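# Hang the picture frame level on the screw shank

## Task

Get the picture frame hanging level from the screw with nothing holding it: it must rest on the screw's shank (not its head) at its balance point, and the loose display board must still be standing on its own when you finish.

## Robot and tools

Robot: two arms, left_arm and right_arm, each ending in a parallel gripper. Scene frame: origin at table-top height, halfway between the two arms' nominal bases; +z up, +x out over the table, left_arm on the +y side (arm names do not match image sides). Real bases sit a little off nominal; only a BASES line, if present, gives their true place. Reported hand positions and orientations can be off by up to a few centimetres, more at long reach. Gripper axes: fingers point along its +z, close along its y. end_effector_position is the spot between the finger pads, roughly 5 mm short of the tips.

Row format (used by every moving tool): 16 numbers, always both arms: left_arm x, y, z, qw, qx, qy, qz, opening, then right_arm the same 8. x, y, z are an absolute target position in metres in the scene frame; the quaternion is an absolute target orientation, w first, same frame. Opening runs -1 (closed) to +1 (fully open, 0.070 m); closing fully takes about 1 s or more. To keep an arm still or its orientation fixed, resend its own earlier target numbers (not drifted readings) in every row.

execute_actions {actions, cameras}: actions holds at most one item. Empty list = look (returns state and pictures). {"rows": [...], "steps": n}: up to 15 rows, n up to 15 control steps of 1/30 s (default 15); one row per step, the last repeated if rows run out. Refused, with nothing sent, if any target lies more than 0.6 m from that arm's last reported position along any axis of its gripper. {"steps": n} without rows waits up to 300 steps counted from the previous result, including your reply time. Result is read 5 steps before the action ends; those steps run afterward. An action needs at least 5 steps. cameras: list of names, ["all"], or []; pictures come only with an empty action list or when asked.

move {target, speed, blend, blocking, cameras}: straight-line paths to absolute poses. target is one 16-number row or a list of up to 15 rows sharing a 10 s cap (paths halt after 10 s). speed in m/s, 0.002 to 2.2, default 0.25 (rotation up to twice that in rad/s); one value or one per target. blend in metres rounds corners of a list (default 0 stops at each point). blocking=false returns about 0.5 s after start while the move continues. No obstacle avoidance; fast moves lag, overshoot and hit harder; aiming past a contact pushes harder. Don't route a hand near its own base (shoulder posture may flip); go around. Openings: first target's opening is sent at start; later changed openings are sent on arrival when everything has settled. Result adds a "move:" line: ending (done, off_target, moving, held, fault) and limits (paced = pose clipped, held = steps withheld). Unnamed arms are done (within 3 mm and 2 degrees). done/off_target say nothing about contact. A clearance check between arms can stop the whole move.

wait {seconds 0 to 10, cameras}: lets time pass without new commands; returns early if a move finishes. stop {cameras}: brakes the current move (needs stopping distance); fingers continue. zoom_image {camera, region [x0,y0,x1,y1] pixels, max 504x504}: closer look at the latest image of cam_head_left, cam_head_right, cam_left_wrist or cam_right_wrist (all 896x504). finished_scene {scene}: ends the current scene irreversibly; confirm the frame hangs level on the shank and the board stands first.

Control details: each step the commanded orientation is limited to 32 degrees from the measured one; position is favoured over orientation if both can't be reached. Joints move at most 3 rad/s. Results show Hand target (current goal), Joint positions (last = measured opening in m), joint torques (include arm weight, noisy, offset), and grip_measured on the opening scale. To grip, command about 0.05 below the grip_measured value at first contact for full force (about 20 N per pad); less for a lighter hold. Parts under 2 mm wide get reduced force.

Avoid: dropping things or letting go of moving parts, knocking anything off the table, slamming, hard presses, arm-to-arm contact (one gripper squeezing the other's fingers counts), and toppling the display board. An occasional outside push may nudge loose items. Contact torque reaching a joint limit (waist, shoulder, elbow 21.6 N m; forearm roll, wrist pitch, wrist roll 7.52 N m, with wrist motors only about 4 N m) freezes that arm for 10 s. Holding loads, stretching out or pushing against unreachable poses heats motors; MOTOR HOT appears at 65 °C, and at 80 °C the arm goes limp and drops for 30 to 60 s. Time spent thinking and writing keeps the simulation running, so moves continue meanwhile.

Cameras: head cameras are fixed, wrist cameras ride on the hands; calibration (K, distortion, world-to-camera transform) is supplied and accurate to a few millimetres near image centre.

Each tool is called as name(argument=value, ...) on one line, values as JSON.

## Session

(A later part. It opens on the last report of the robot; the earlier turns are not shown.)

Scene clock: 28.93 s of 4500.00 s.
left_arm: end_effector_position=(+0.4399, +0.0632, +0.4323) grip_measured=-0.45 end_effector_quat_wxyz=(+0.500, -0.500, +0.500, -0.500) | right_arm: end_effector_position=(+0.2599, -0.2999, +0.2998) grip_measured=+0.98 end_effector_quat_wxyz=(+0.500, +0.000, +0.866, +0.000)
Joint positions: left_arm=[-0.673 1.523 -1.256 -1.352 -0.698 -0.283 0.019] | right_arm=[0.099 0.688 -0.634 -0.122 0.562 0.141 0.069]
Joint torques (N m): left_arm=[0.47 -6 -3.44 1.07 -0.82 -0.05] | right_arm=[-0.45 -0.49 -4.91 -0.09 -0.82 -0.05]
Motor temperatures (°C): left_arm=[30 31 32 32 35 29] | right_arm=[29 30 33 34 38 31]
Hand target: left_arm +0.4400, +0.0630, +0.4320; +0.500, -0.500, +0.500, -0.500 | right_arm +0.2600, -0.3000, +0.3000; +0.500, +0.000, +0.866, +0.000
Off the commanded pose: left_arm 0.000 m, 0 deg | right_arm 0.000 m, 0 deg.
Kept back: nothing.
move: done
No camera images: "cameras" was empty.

move(target=[0.440,0.063,0.431,0.5,-0.5,0.5,-0.5,-0.5,0.26,-0.30,0.30,0.5,0,0.866,0,1], speed=0.02, cameras=[])

move(target=[0.440,0.063,0.430,0.5,-0.5,0.5,-0.5,-0.5,0.26,-0.30,0.30,0.5,0,0.866,0,1], speed=0.02, cameras=[])

Scene clock: 29.87 s of 4500.00 s.
left_arm: end_effector_position=(+0.4400, +0.0631, +0.4310) grip_measured=-0.45 end_effector_quat_wxyz=(+0.500, -0.500, +0.500, -0.500) | right_arm: end_effector_position=(+0.2599, -0.2999, +0.2998) grip_measured=+0.98 end_effector_quat_wxyz=(+0.500, +0.000, +0.866, +0.000)
Joint positions: left_arm=[-0.673 1.524 -1.253 -1.347 -0.699 -0.289 0.019] | right_arm=[0.099 0.688 -0.634 -0.122 0.562 0.141 0.069]
Joint torques (N m): left_arm=[0.51 -6 -3.38 1.06 -0.83 -0.04] | right_arm=[-0.44 -0.45 -4.96 -0.09 -0.82 -0.05]
Motor temperatures (°C): left_arm=[30 31 32 32 35 29] | right_arm=[29 30 33 34 38 31]
Hand target: left_arm +0.4400, +0.0630, +0.4310; +0.500, -0.500, +0.500, -0.500 | right_arm +0.2600, -0.3000, +0.3000; +0.500, +0.000, +0.866, +0.000
Off the commanded pose: left_arm 0.000 m, 0 deg | right_arm 0.000 m, 0 deg.
Kept back: nothing.
move: done
No camera images: "cameras" was empty.

Scene clock: 30.57 s of 4500.00 s.
left_arm: end_effector_position=(+0.4400, +0.0631, +0.4306) grip_measured=-0.45 end_effector_quat_wxyz=(+0.500, -0.500, +0.500, -0.501) | right_arm: end_effector_position=(+0.2599, -0.2999, +0.2998) grip_measured=+0.98 end_effector_quat_wxyz=(+0.500, +0.000, +0.866, +0.000)
Joint positions: left_arm=[-0.673 1.524 -1.25 -1.342 -0.7 -0.295 0.019] | right_arm=[0.099 0.688 -0.634 -0.122 0.562 0.141 0.069]
Joint torques (N m): left_arm=[0.5 -6.08 -3.03 0.89 -0.84 -0.06] | right_arm=[-0.43 -0.43 -4.89 -0.1 -0.82 -0.04]
Motor temperatures (°C): left_arm=[30 31 32 32 35 29] | right_arm=[29 30 33 34 38 31]
Hand target: left_arm +0.4400, +0.0630, +0.4300; +0.500, -0.500, +0.500, -0.500 | right_arm +0.2600, -0.3000, +0.3000; +0.500, +0.000, +0.866, +0.000
Off the commanded pose: left_arm 0.001 m, 0 deg | right_arm 0.000 m, 0 deg.
Kept back: nothing.
move: done
No camera images: "cameras" was empty.

move(target=[0.440,0.063,0.429,0.5,-0.5,0.5,-0.5,-0.5,0.26,-0.30,0.30,0.5,0,0.866,0,1], speed=0.02, cameras=["cam_left_wrist"])

Scene clock: 31.50 s of 4500.00 s.
left_arm: end_effector_position=(+0.4399, +0.0631, +0.4302) grip_measured=-0.45 end_effector_quat_wxyz=(+0.500, -0.500, +0.499, -0.501) | right_arm: end_effector_position=(+0.2599, -0.2999, +0.2998) grip_measured=+0.98 end_effector_quat_wxyz=(+0.500, +0.000, +0.866, +0.000)
Joint positions: left_arm=[-0.673 1.524 -1.247 -1.337 -0.701 -0.301 0.019] | right_arm=[0.099 0.688 -0.634 -0.122 0.562 0.141 0.069]
Joint torques (N m): left_arm=[0.37 -5.47 -1.47 0.12 -0.93 -0.16] | right_arm=[-0.41 -0.48 -4.87 -0.1 -0.82 -0.04]
Motor temperatures (°C): left_arm=[30 31 32 32 35 29] | right_arm=[29 30 33 34 38 31]
Hand target: left_arm +0.4400, +0.0630, +0.4290; +0.500, -0.500, +0.500, -0.500 | right_arm +0.2600, -0.3000, +0.3000; +0.500, +0.000, +0.866, +0.000
Off the commanded pose: left_arm 0.001 m, 0 deg | right_arm 0.000 m, 0 deg.
Kept back: nothing.
move: done
camera_calibration:
cam_left_wrist: T_world_to_cam=[[0.0211256, -0.0102269, 0.999725, -0.435096], [-0.560409, -0.828209, 0.00336983, 0.297966], [0.827947, -0.560325, -0.0232276, -0.197182], [0, 0, 0, 1]] pos_world=[0.33943, 0.131843, 0.429392]
Images, in order (width x height): cam_left_wrist 896x504.

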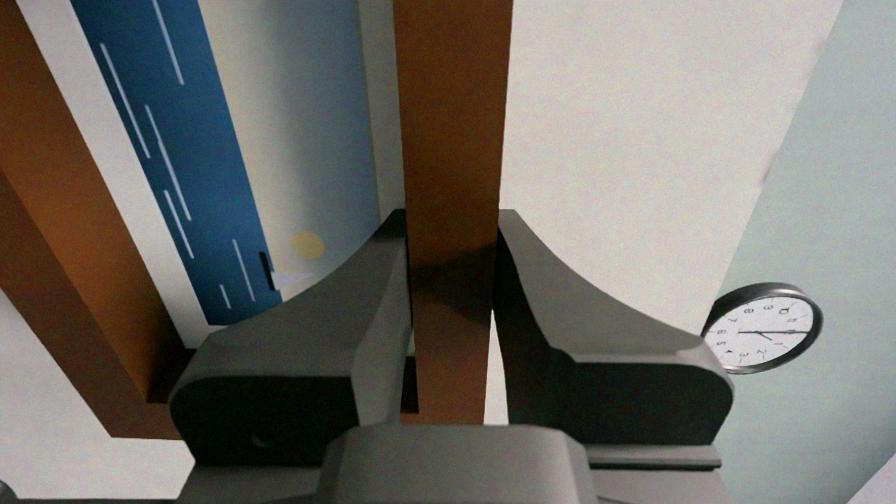

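move(target=[[0.440,0.063,0.4299,0.5,-0.5,0.5,-0.5,-0.5,0.26,-0.30,0.30,0.5,0,0.866,0,1],[0.440,0.063,0.4299,0.5,-0.5,0.5,-0.5,-0.42,0.26,-0.30,0.30,0.5,0,0.866,0,1],[0.440,0.063,0.4299,0.5,-0.5,0.5,-0.5,-0.3,0.26,-0.30,0.30,0.5,0,0.866,0,1]], speed=0.02, cameras=["cam_left_wrist"])

Scene clock: 33.53 s of 4500.00 s.
left_arm: end_effector_position=(+0.4402, +0.0631, +0.4296) grip_measured=-0.30 end_effector_quat_wxyz=(+0.500, -0.500, +0.500, -0.500) | right_arm: end_effector_position=(+0.2599, -0.2999, +0.2998) grip_measured=+0.98 end_effector_quat_wxyz=(+0.500, +0.000, +0.866, +0.000)
Joint positions: left_arm=[-0.673 1.525 -1.248 -1.341 -0.701 -0.296 0.024] | right_arm=[0.099 0.688 -0.634 -0.122 0.562 0.141 0.069]
Joint torques (N m): left_arm=[-0.31 -6.57 -3.68 0.49 -0.29 0.08] | right_arm=[-0.47 -0.45 -4.89 -0.1 -0.82 -0.02]
Motor temperatures (°C): left_arm=[30 31 32 32 35 29] | right_arm=[29 30 33 34 38 31]
Hand target: left_arm +0.4400, +0.0630, +0.4299; +0.500, -0.500, +0.500, -0.500 | right_arm +0.2600, -0.3000, +0.3000; +0.500, +0.000, +0.866, +0.000
Off the commanded pose: left_arm 0.000 m, 0 deg | right_arm 0.000 m, 0 deg.
Kept back: nothing.
move: done
camera_calibration:
cam_left_wrist: T_world_to_cam=[[0.0236216, -0.0120611, 0.999648, -0.43547], [-0.559804, -0.828619, 0.00323056, 0.297849], [0.828288, -0.559683, -0.0263252, -0.196196], [0, 0, 0, 1]] pos_world=[0.339531, 0.131743, 0.42919]
Images, in order (width x height): cam_left_wrist 896x504.

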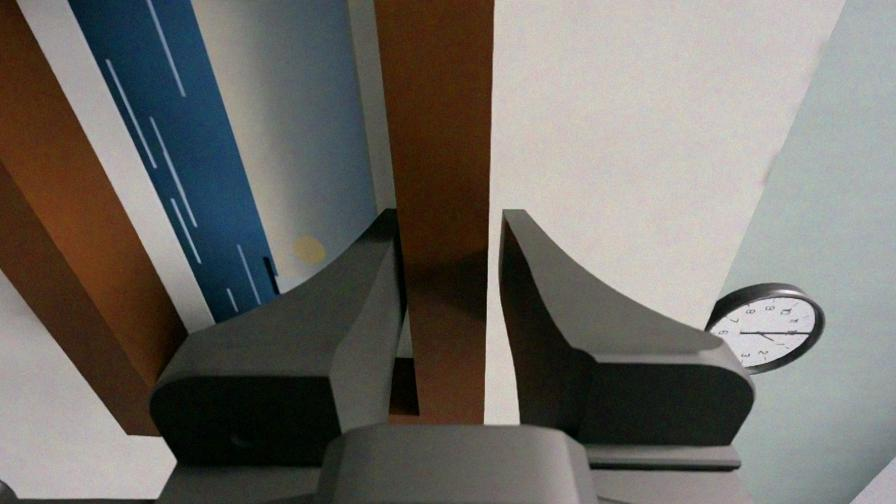

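move(target=[[0.440,0.063,0.4285,0.5,-0.5,0.5,-0.5,-0.3,0.26,-0.30,0.30,0.5,0,0.866,0,1],[0.440,0.063,0.4285,0.5,-0.5,0.5,-0.5,-0.1,0.26,-0.30,0.30,0.5,0,0.866,0,1]], speed=0.01, cameras=["cam_left_wrist"])

Scene clock: 35.10 s of 4500.00 s.
left_arm: end_effector_position=(+0.4401, +0.0632, +0.4286) grip_measured=-0.10 end_effector_quat_wxyz=(+0.500, -0.500, +0.500, -0.500) | right_arm: end_effector_position=(+0.2599, -0.2999, +0.2998) grip_measured=+0.98 end_effector_quat_wxyz=(+0.500, +0.000, +0.866, +0.000)
Joint positions: left_arm=[-0.673 1.525 -1.244 -1.336 -0.702 -0.304 0.031] | right_arm=[0.099 0.688 -0.634 -0.122 0.562 0.141 0.069]
Joint torques (N m): left_arm=[-0.74 -6.51 -2.76 0.72 -0.64 -0.1] | right_arm=[-0.41 -0.4 -4.87 -0.11 -0.82 -0.01]
Motor temperatures (°C): left_arm=[30 31 32 32 35 29] | right_arm=[29 30 33 34 38 31]
Hand target: left_arm +0.4400, +0.0630, +0.4285; +0.500, -0.500, +0.500, -0.500 | right_arm +0.2600, -0.3000, +0.3000; +0.500, +0.000, +0.866, +0.000
Off the commanded pose: left_arm 0.000 m, 0 deg | right_arm 0.000 m, 0 deg.
Kept back: nothing.
move: done
camera_calibration:
cam_left_wrist: T_world_to_cam=[[0.0233296, -0.0112544, 0.999664, -0.434484], [-0.559868, -0.828574, 0.00373766, 0.297733], [0.828254, -0.559767, -0.0256313, -0.196441], [0, 0, 0, 1]] pos_world=[0.339531, 0.131843, 0.428191]
Images, in order (width x height): cam_left_wrist 896x504.

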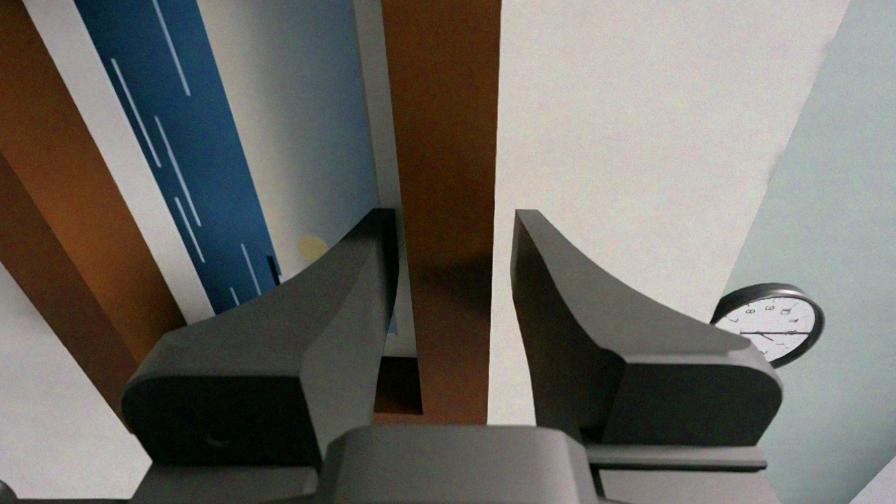

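move(target=[[0.440,0.063,0.4285,0.5,-0.5,0.5,-0.5,0.5,0.26,-0.30,0.30,0.5,0,0.866,0,1],[0.385,0.063,0.4285,0.5,-0.5,0.5,-0.5,1,0.26,-0.30,0.30,0.5,0,0.866,0,1],[0.28,0.16,0.38,0.5,-0.5,0.5,-0.5,1,0.26,-0.30,0.30,0.5,0,0.866,0,1]], speed=[0.05,0.1,0.25])

zoom_image(camera="cam_left_wrist", region=[300, 60, 460, 160])

zoom_image(camera="cam_left_wrist", region=[460, 60, 620, 160])

zoom_image(camera="cam_left_wrist", region=[320, 260, 480, 360])

zoom_image(camera="cam_left_wrist", region=[440, 260, 600, 360])

zoom_image(camera="cam_left_wrist", region=[280, 370, 380, 430])

zoom_image(camera="cam_left_wrist", region=[530, 370, 630, 430])

Scene clock: 38.60 s of 4500.00 s.
left_arm: end_effector_position=(+0.2796, +0.1602, +0.3801) grip_measured=+0.98 end_effector_quat_wxyz=(+0.500, -0.500, +0.500, -0.500) | right_arm: end_effector_position=(+0.2599, -0.2999, +0.2998) grip_measured=+0.98 end_effector_quat_wxyz=(+0.500, +0.000, +0.866, +0.000)
Joint positions: left_arm=[-0.945 0.853 -0.56 -1.425 -0.965 -0.252 0.069] | right_arm=[0.099 0.688 -0.634 -0.122 0.562 0.141 0.069]
Joint torques (N m): left_arm=[0.47 -0.72 -3.41 0.92 -0.26 -0.2] | right_arm=[-0.36 -0.37 -4.86 -0.11 -0.8 0.02]
Motor temperatures (°C): left_arm=[30 31 32 32 35 29] | right_arm=[29 30 33 34 38 31]
Hand target: left_arm +0.2800, +0.1600, +0.3800; +0.500, -0.500, +0.500, -0.500 | right_arm +0.2600, -0.3000, +0.3000; +0.500, +0.000, +0.866, +0.000
Off the commanded pose: left_arm 0.001 m, 0 deg | right_arm 0.000 m, 0 deg.
Kept back: nothing.
move: done
camera_calibration:
cam_left_wrist: T_world_to_cam=[[0.0229097, -0.0109908, 0.999677, -0.381054], [-0.560697, -0.828013, 0.00374604, 0.288527], [0.827704, -0.560602, -0.025132, -0.0102982], [0, 0, 0, 1]] pos_world=[0.17903, 0.228943, 0.379591]
cam_right_wrist: T_world_to_cam=[[-0.0277485, -0.999203, -0.0286999, -0.283219], [-0.924491, 0.0365725, -0.379445, 0.358745], [0.380193, 0.0160037, -0.924769, 0.301517], [0, 0, 0, 1]] pos_world=[0.209163, -0.300939, 0.406829]

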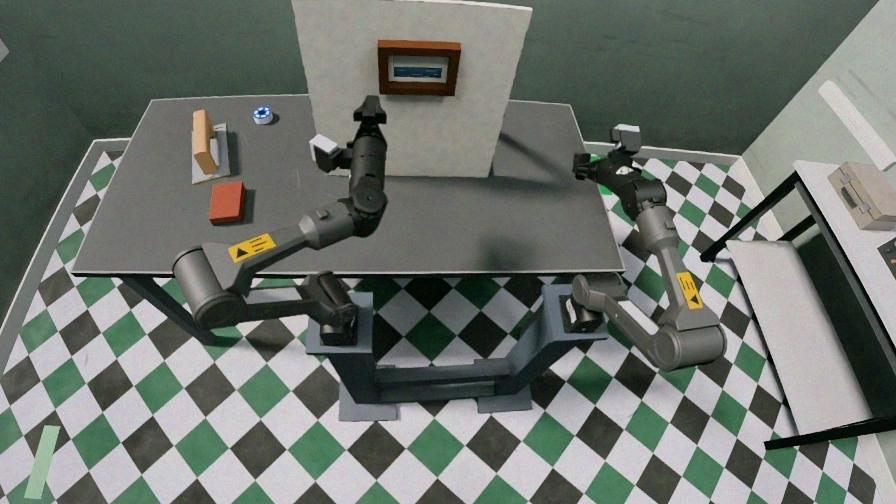

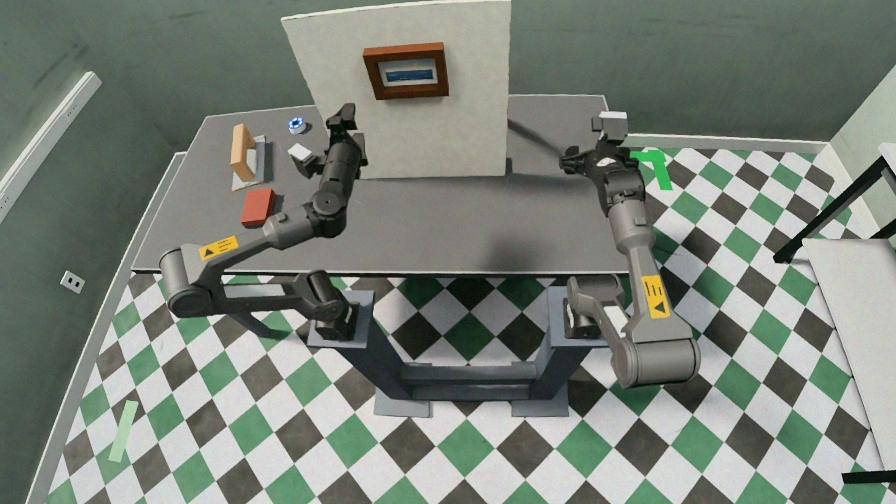

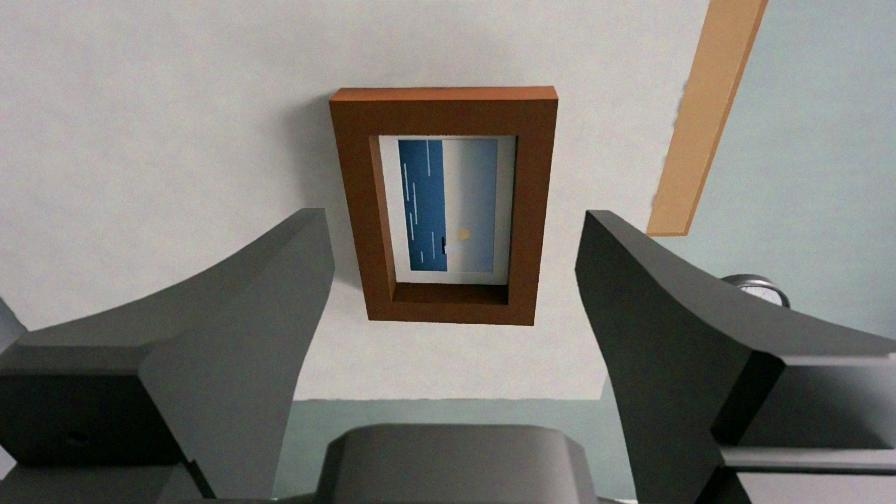

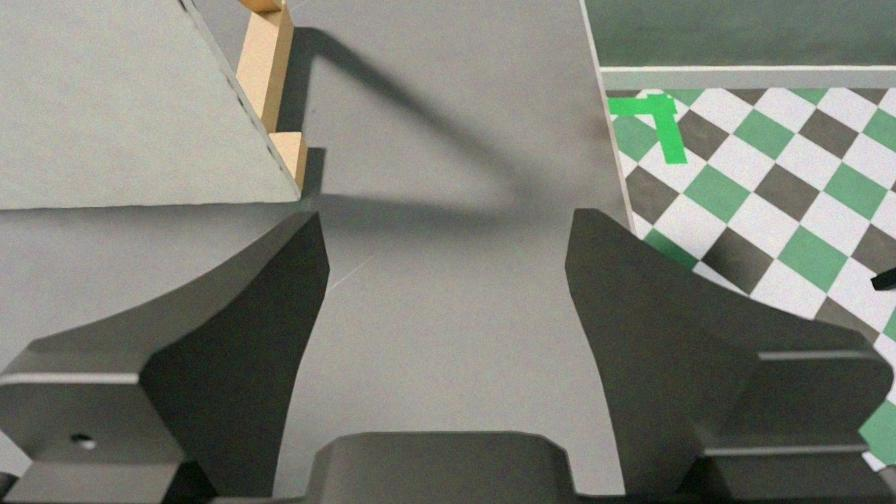

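Scaled by 3.150 from the camera's 896x504 image, which has a finer 1280x720 frame.

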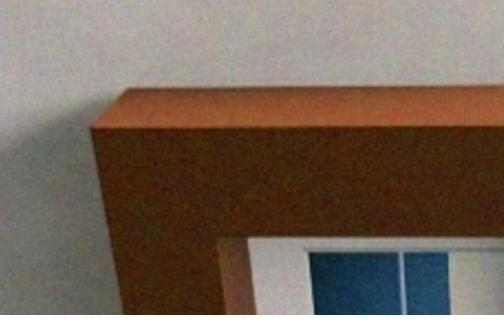

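Scaled by 3.150 from the camera's 896x504 image, which has a finer 1280x720 frame.

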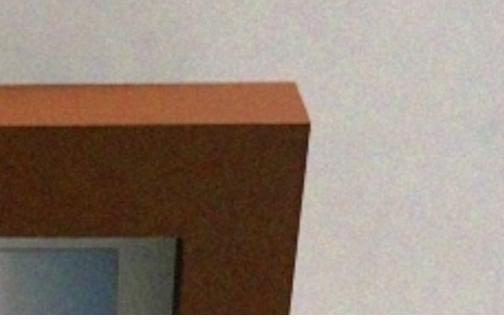

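Scaled by 3.150 from the camera's 896x504 image, which has a finer 1280x720 frame.

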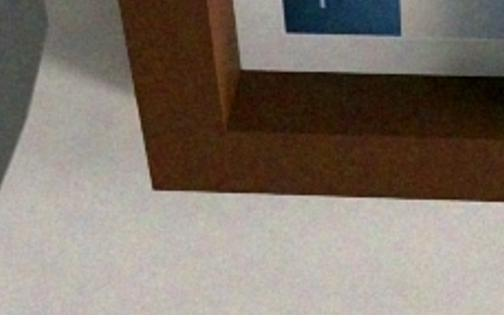

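Scaled by 3.150 from the camera's 896x504 image, which has a finer 1280x720 frame.

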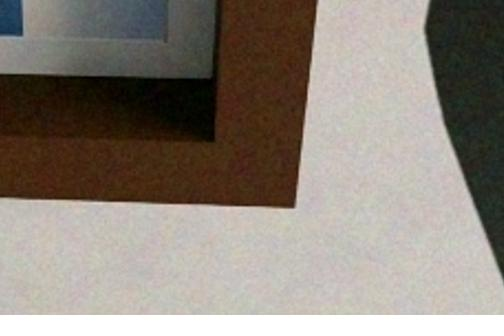

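Scaled by 5.040 from the camera's 896x504 image, which has a finer 1280x720 frame.

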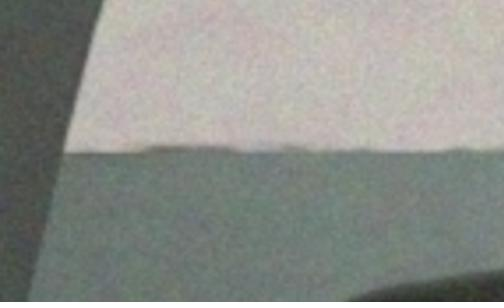

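Scaled by 5.040 from the camera's 896x504 image, which has a finer 1280x720 frame.

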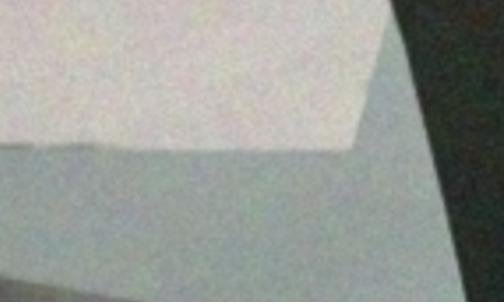

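zoom_image(camera="cam_head_right", region=[354, 30, 464, 110])

zoom_image(camera="cam_head_left", region=[364, 30, 474, 110])

zoom_image(camera="cam_head_right", region=[400, 150, 520, 200])

zoom_image(camera="cam_head_left", region=[380, 150, 500, 200])

Scaled by 4.582 from the camera's 896x504 image, which has a finer 1280x720 frame.

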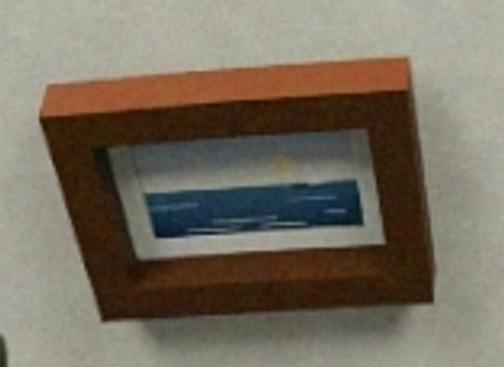

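Scaled by 4.582 from the camera's 896x504 image, which has a finer 1280x720 frame.

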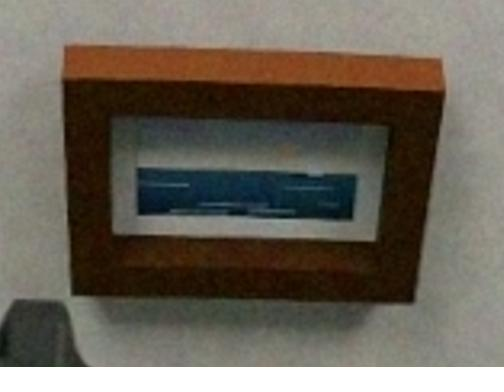

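Scaled by 4.200 from the camera's 896x504 image, which has a finer 1280x720 frame.

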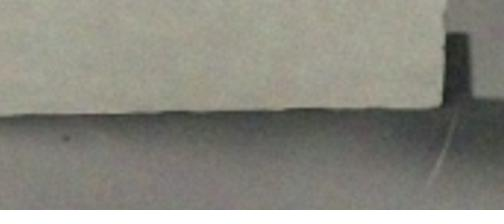

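Scaled by 4.200 from the camera's 896x504 image, which has a finer 1280x720 frame.

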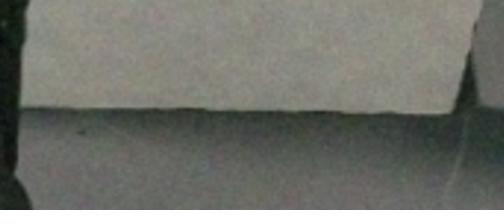

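move(target=[[0.28,0.16,0.38,0.5,-0.5,0.5,-0.5,1,0.26,-0.15,0.50,0.5373,0,0.8434,0,1],[0.28,0.16,0.38,0.5,-0.5,0.5,-0.5,1,0.36,-0.01,0.54,0.526,-0.046,0.839,0.134,1]], speed=0.35, cameras=["cam_right_wrist","cam_left_wrist"])

zoom_image(camera="cam_right_wrist", region=[300, 190, 440, 270])

zoom_image(camera="cam_right_wrist", region=[420, 190, 600, 270])

Scene clock: 44.00 s of 4500.00 s.
left_arm: end_effector_position=(+0.2799, +0.1601, +0.3800) grip_measured=+0.98 end_effector_quat_wxyz=(+0.500, -0.500, +0.500, -0.500) | right_arm: end_effector_position=(+0.3599, -0.0101, +0.5398) grip_measured=+0.98 end_effector_quat_wxyz=(+0.547, -0.053, +0.821, +0.153)
Joint positions: left_arm=[-0.944 0.855 -0.561 -1.425 -0.965 -0.253 0.069] | right_arm=[1.001 1.771 -2.38 -0.639 1.216 0.718 0.069]
Joint torques (N m): left_arm=[0.41 -0.39 -3.43 0.9 -0.28 -0.11] | right_arm=[0.32 -6.48 -2.98 -0.71 -0.47 0.23]
Motor temperatures (°C): left_arm=[30 31 32 32 35 29] | right_arm=[29 30 33 34 38 31]
Hand target: left_arm +0.2800, +0.1600, +0.3800; +0.500, -0.500, +0.500, -0.500 | right_arm +0.3600, -0.0102, +0.5396; +0.547, -0.053, +0.821, +0.152
Off the commanded pose: left_arm 0.000 m, 0 deg | right_arm 0.000 m, 4 deg.
joint sent to its limit (right arm) — joint 5 (wrist pitch), upper limit.
Kept back: nothing.
move: off_target (right_arm)
camera_calibration:
cam_left_wrist: T_world_to_cam=[[0.0234764, -0.0108703, 0.999665, -0.381086], [-0.55991, -0.828543, 0.00413959, 0.288444], [0.828221, -0.55982, -0.0255376, -0.0107231], [0, 0, 0, 1]] pos_world=[0.17933, 0.228843, 0.379491]
cam_right_wrist: T_world_to_cam=[[0.23015, -0.946999, -0.224107, 0.0291473], [-0.860705, -0.0906235, -0.500973, 0.572966], [0.454111, 0.308189, -0.835944, 0.409238], [0, 0, 0, 1]] pos_world=[0.300607, -0.0465959, 0.635672]
Images, in order (width x height): cam_left_wrist 896x504, cam_right_wrist 896x504.

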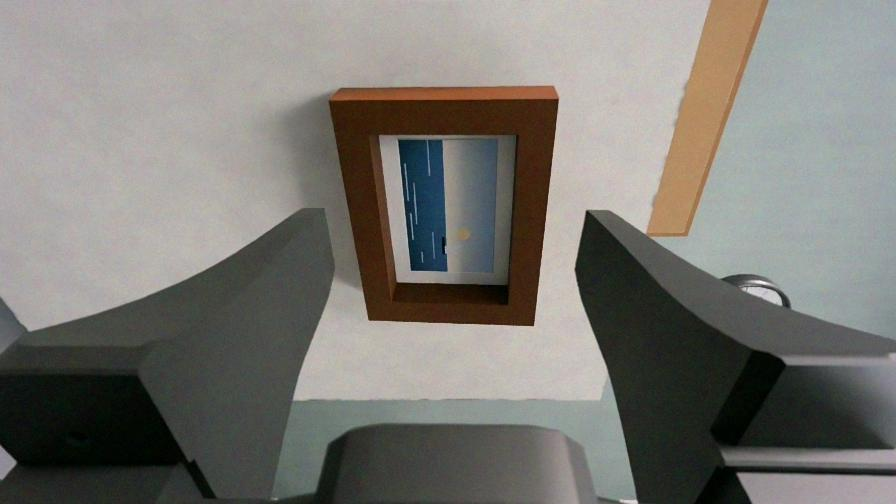

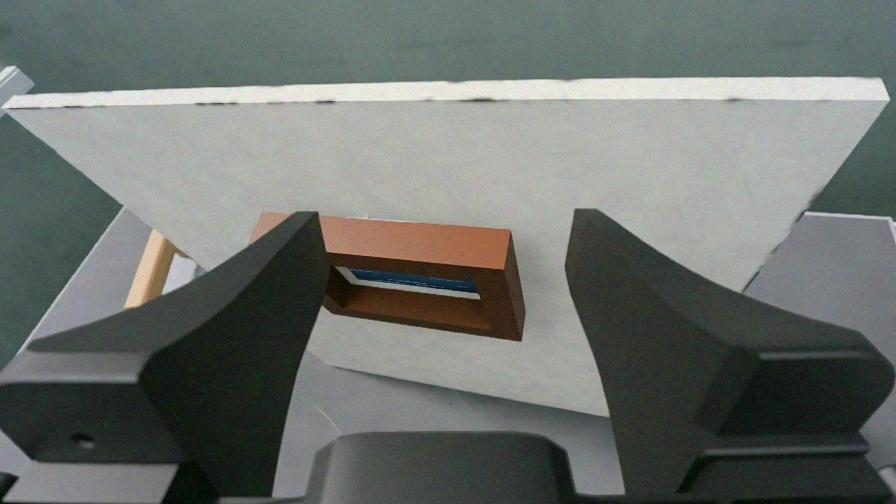

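Scaled by 3.600 from the camera's 896x504 image, which has a finer 1280x720 frame.

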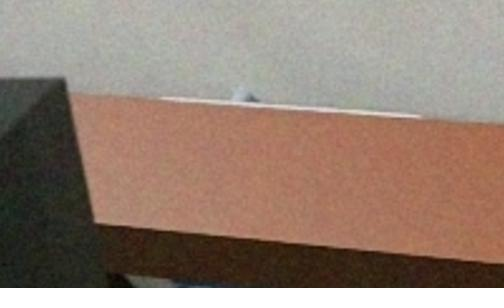

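Scaled by 2.800 from the camera's 896x504 image, which has a finer 1280x720 frame.

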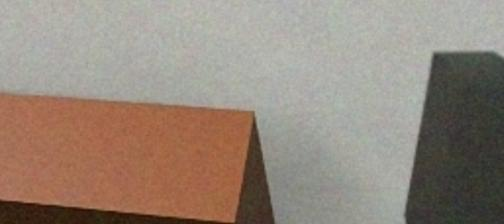

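zoom_image(camera="cam_right_wrist", region=[340, 200, 400, 236])

zoom_image(camera="cam_right_wrist", region=[390, 200, 450, 236])

Scaled by 8.400 from the camera's 896x504 image, which has a finer 1280x720 frame.

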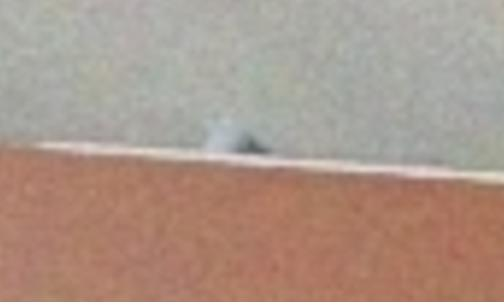

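Scaled by 8.400 from the camera's 896x504 image, which has a finer 1280x720 frame.

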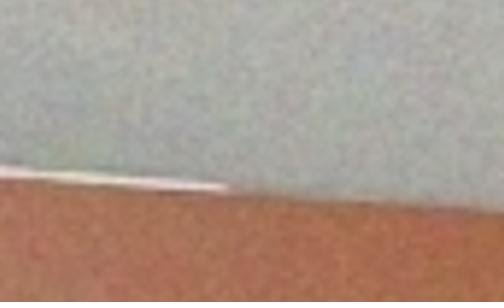

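finished_scene(scene=2)

The scene is finished: the task was done.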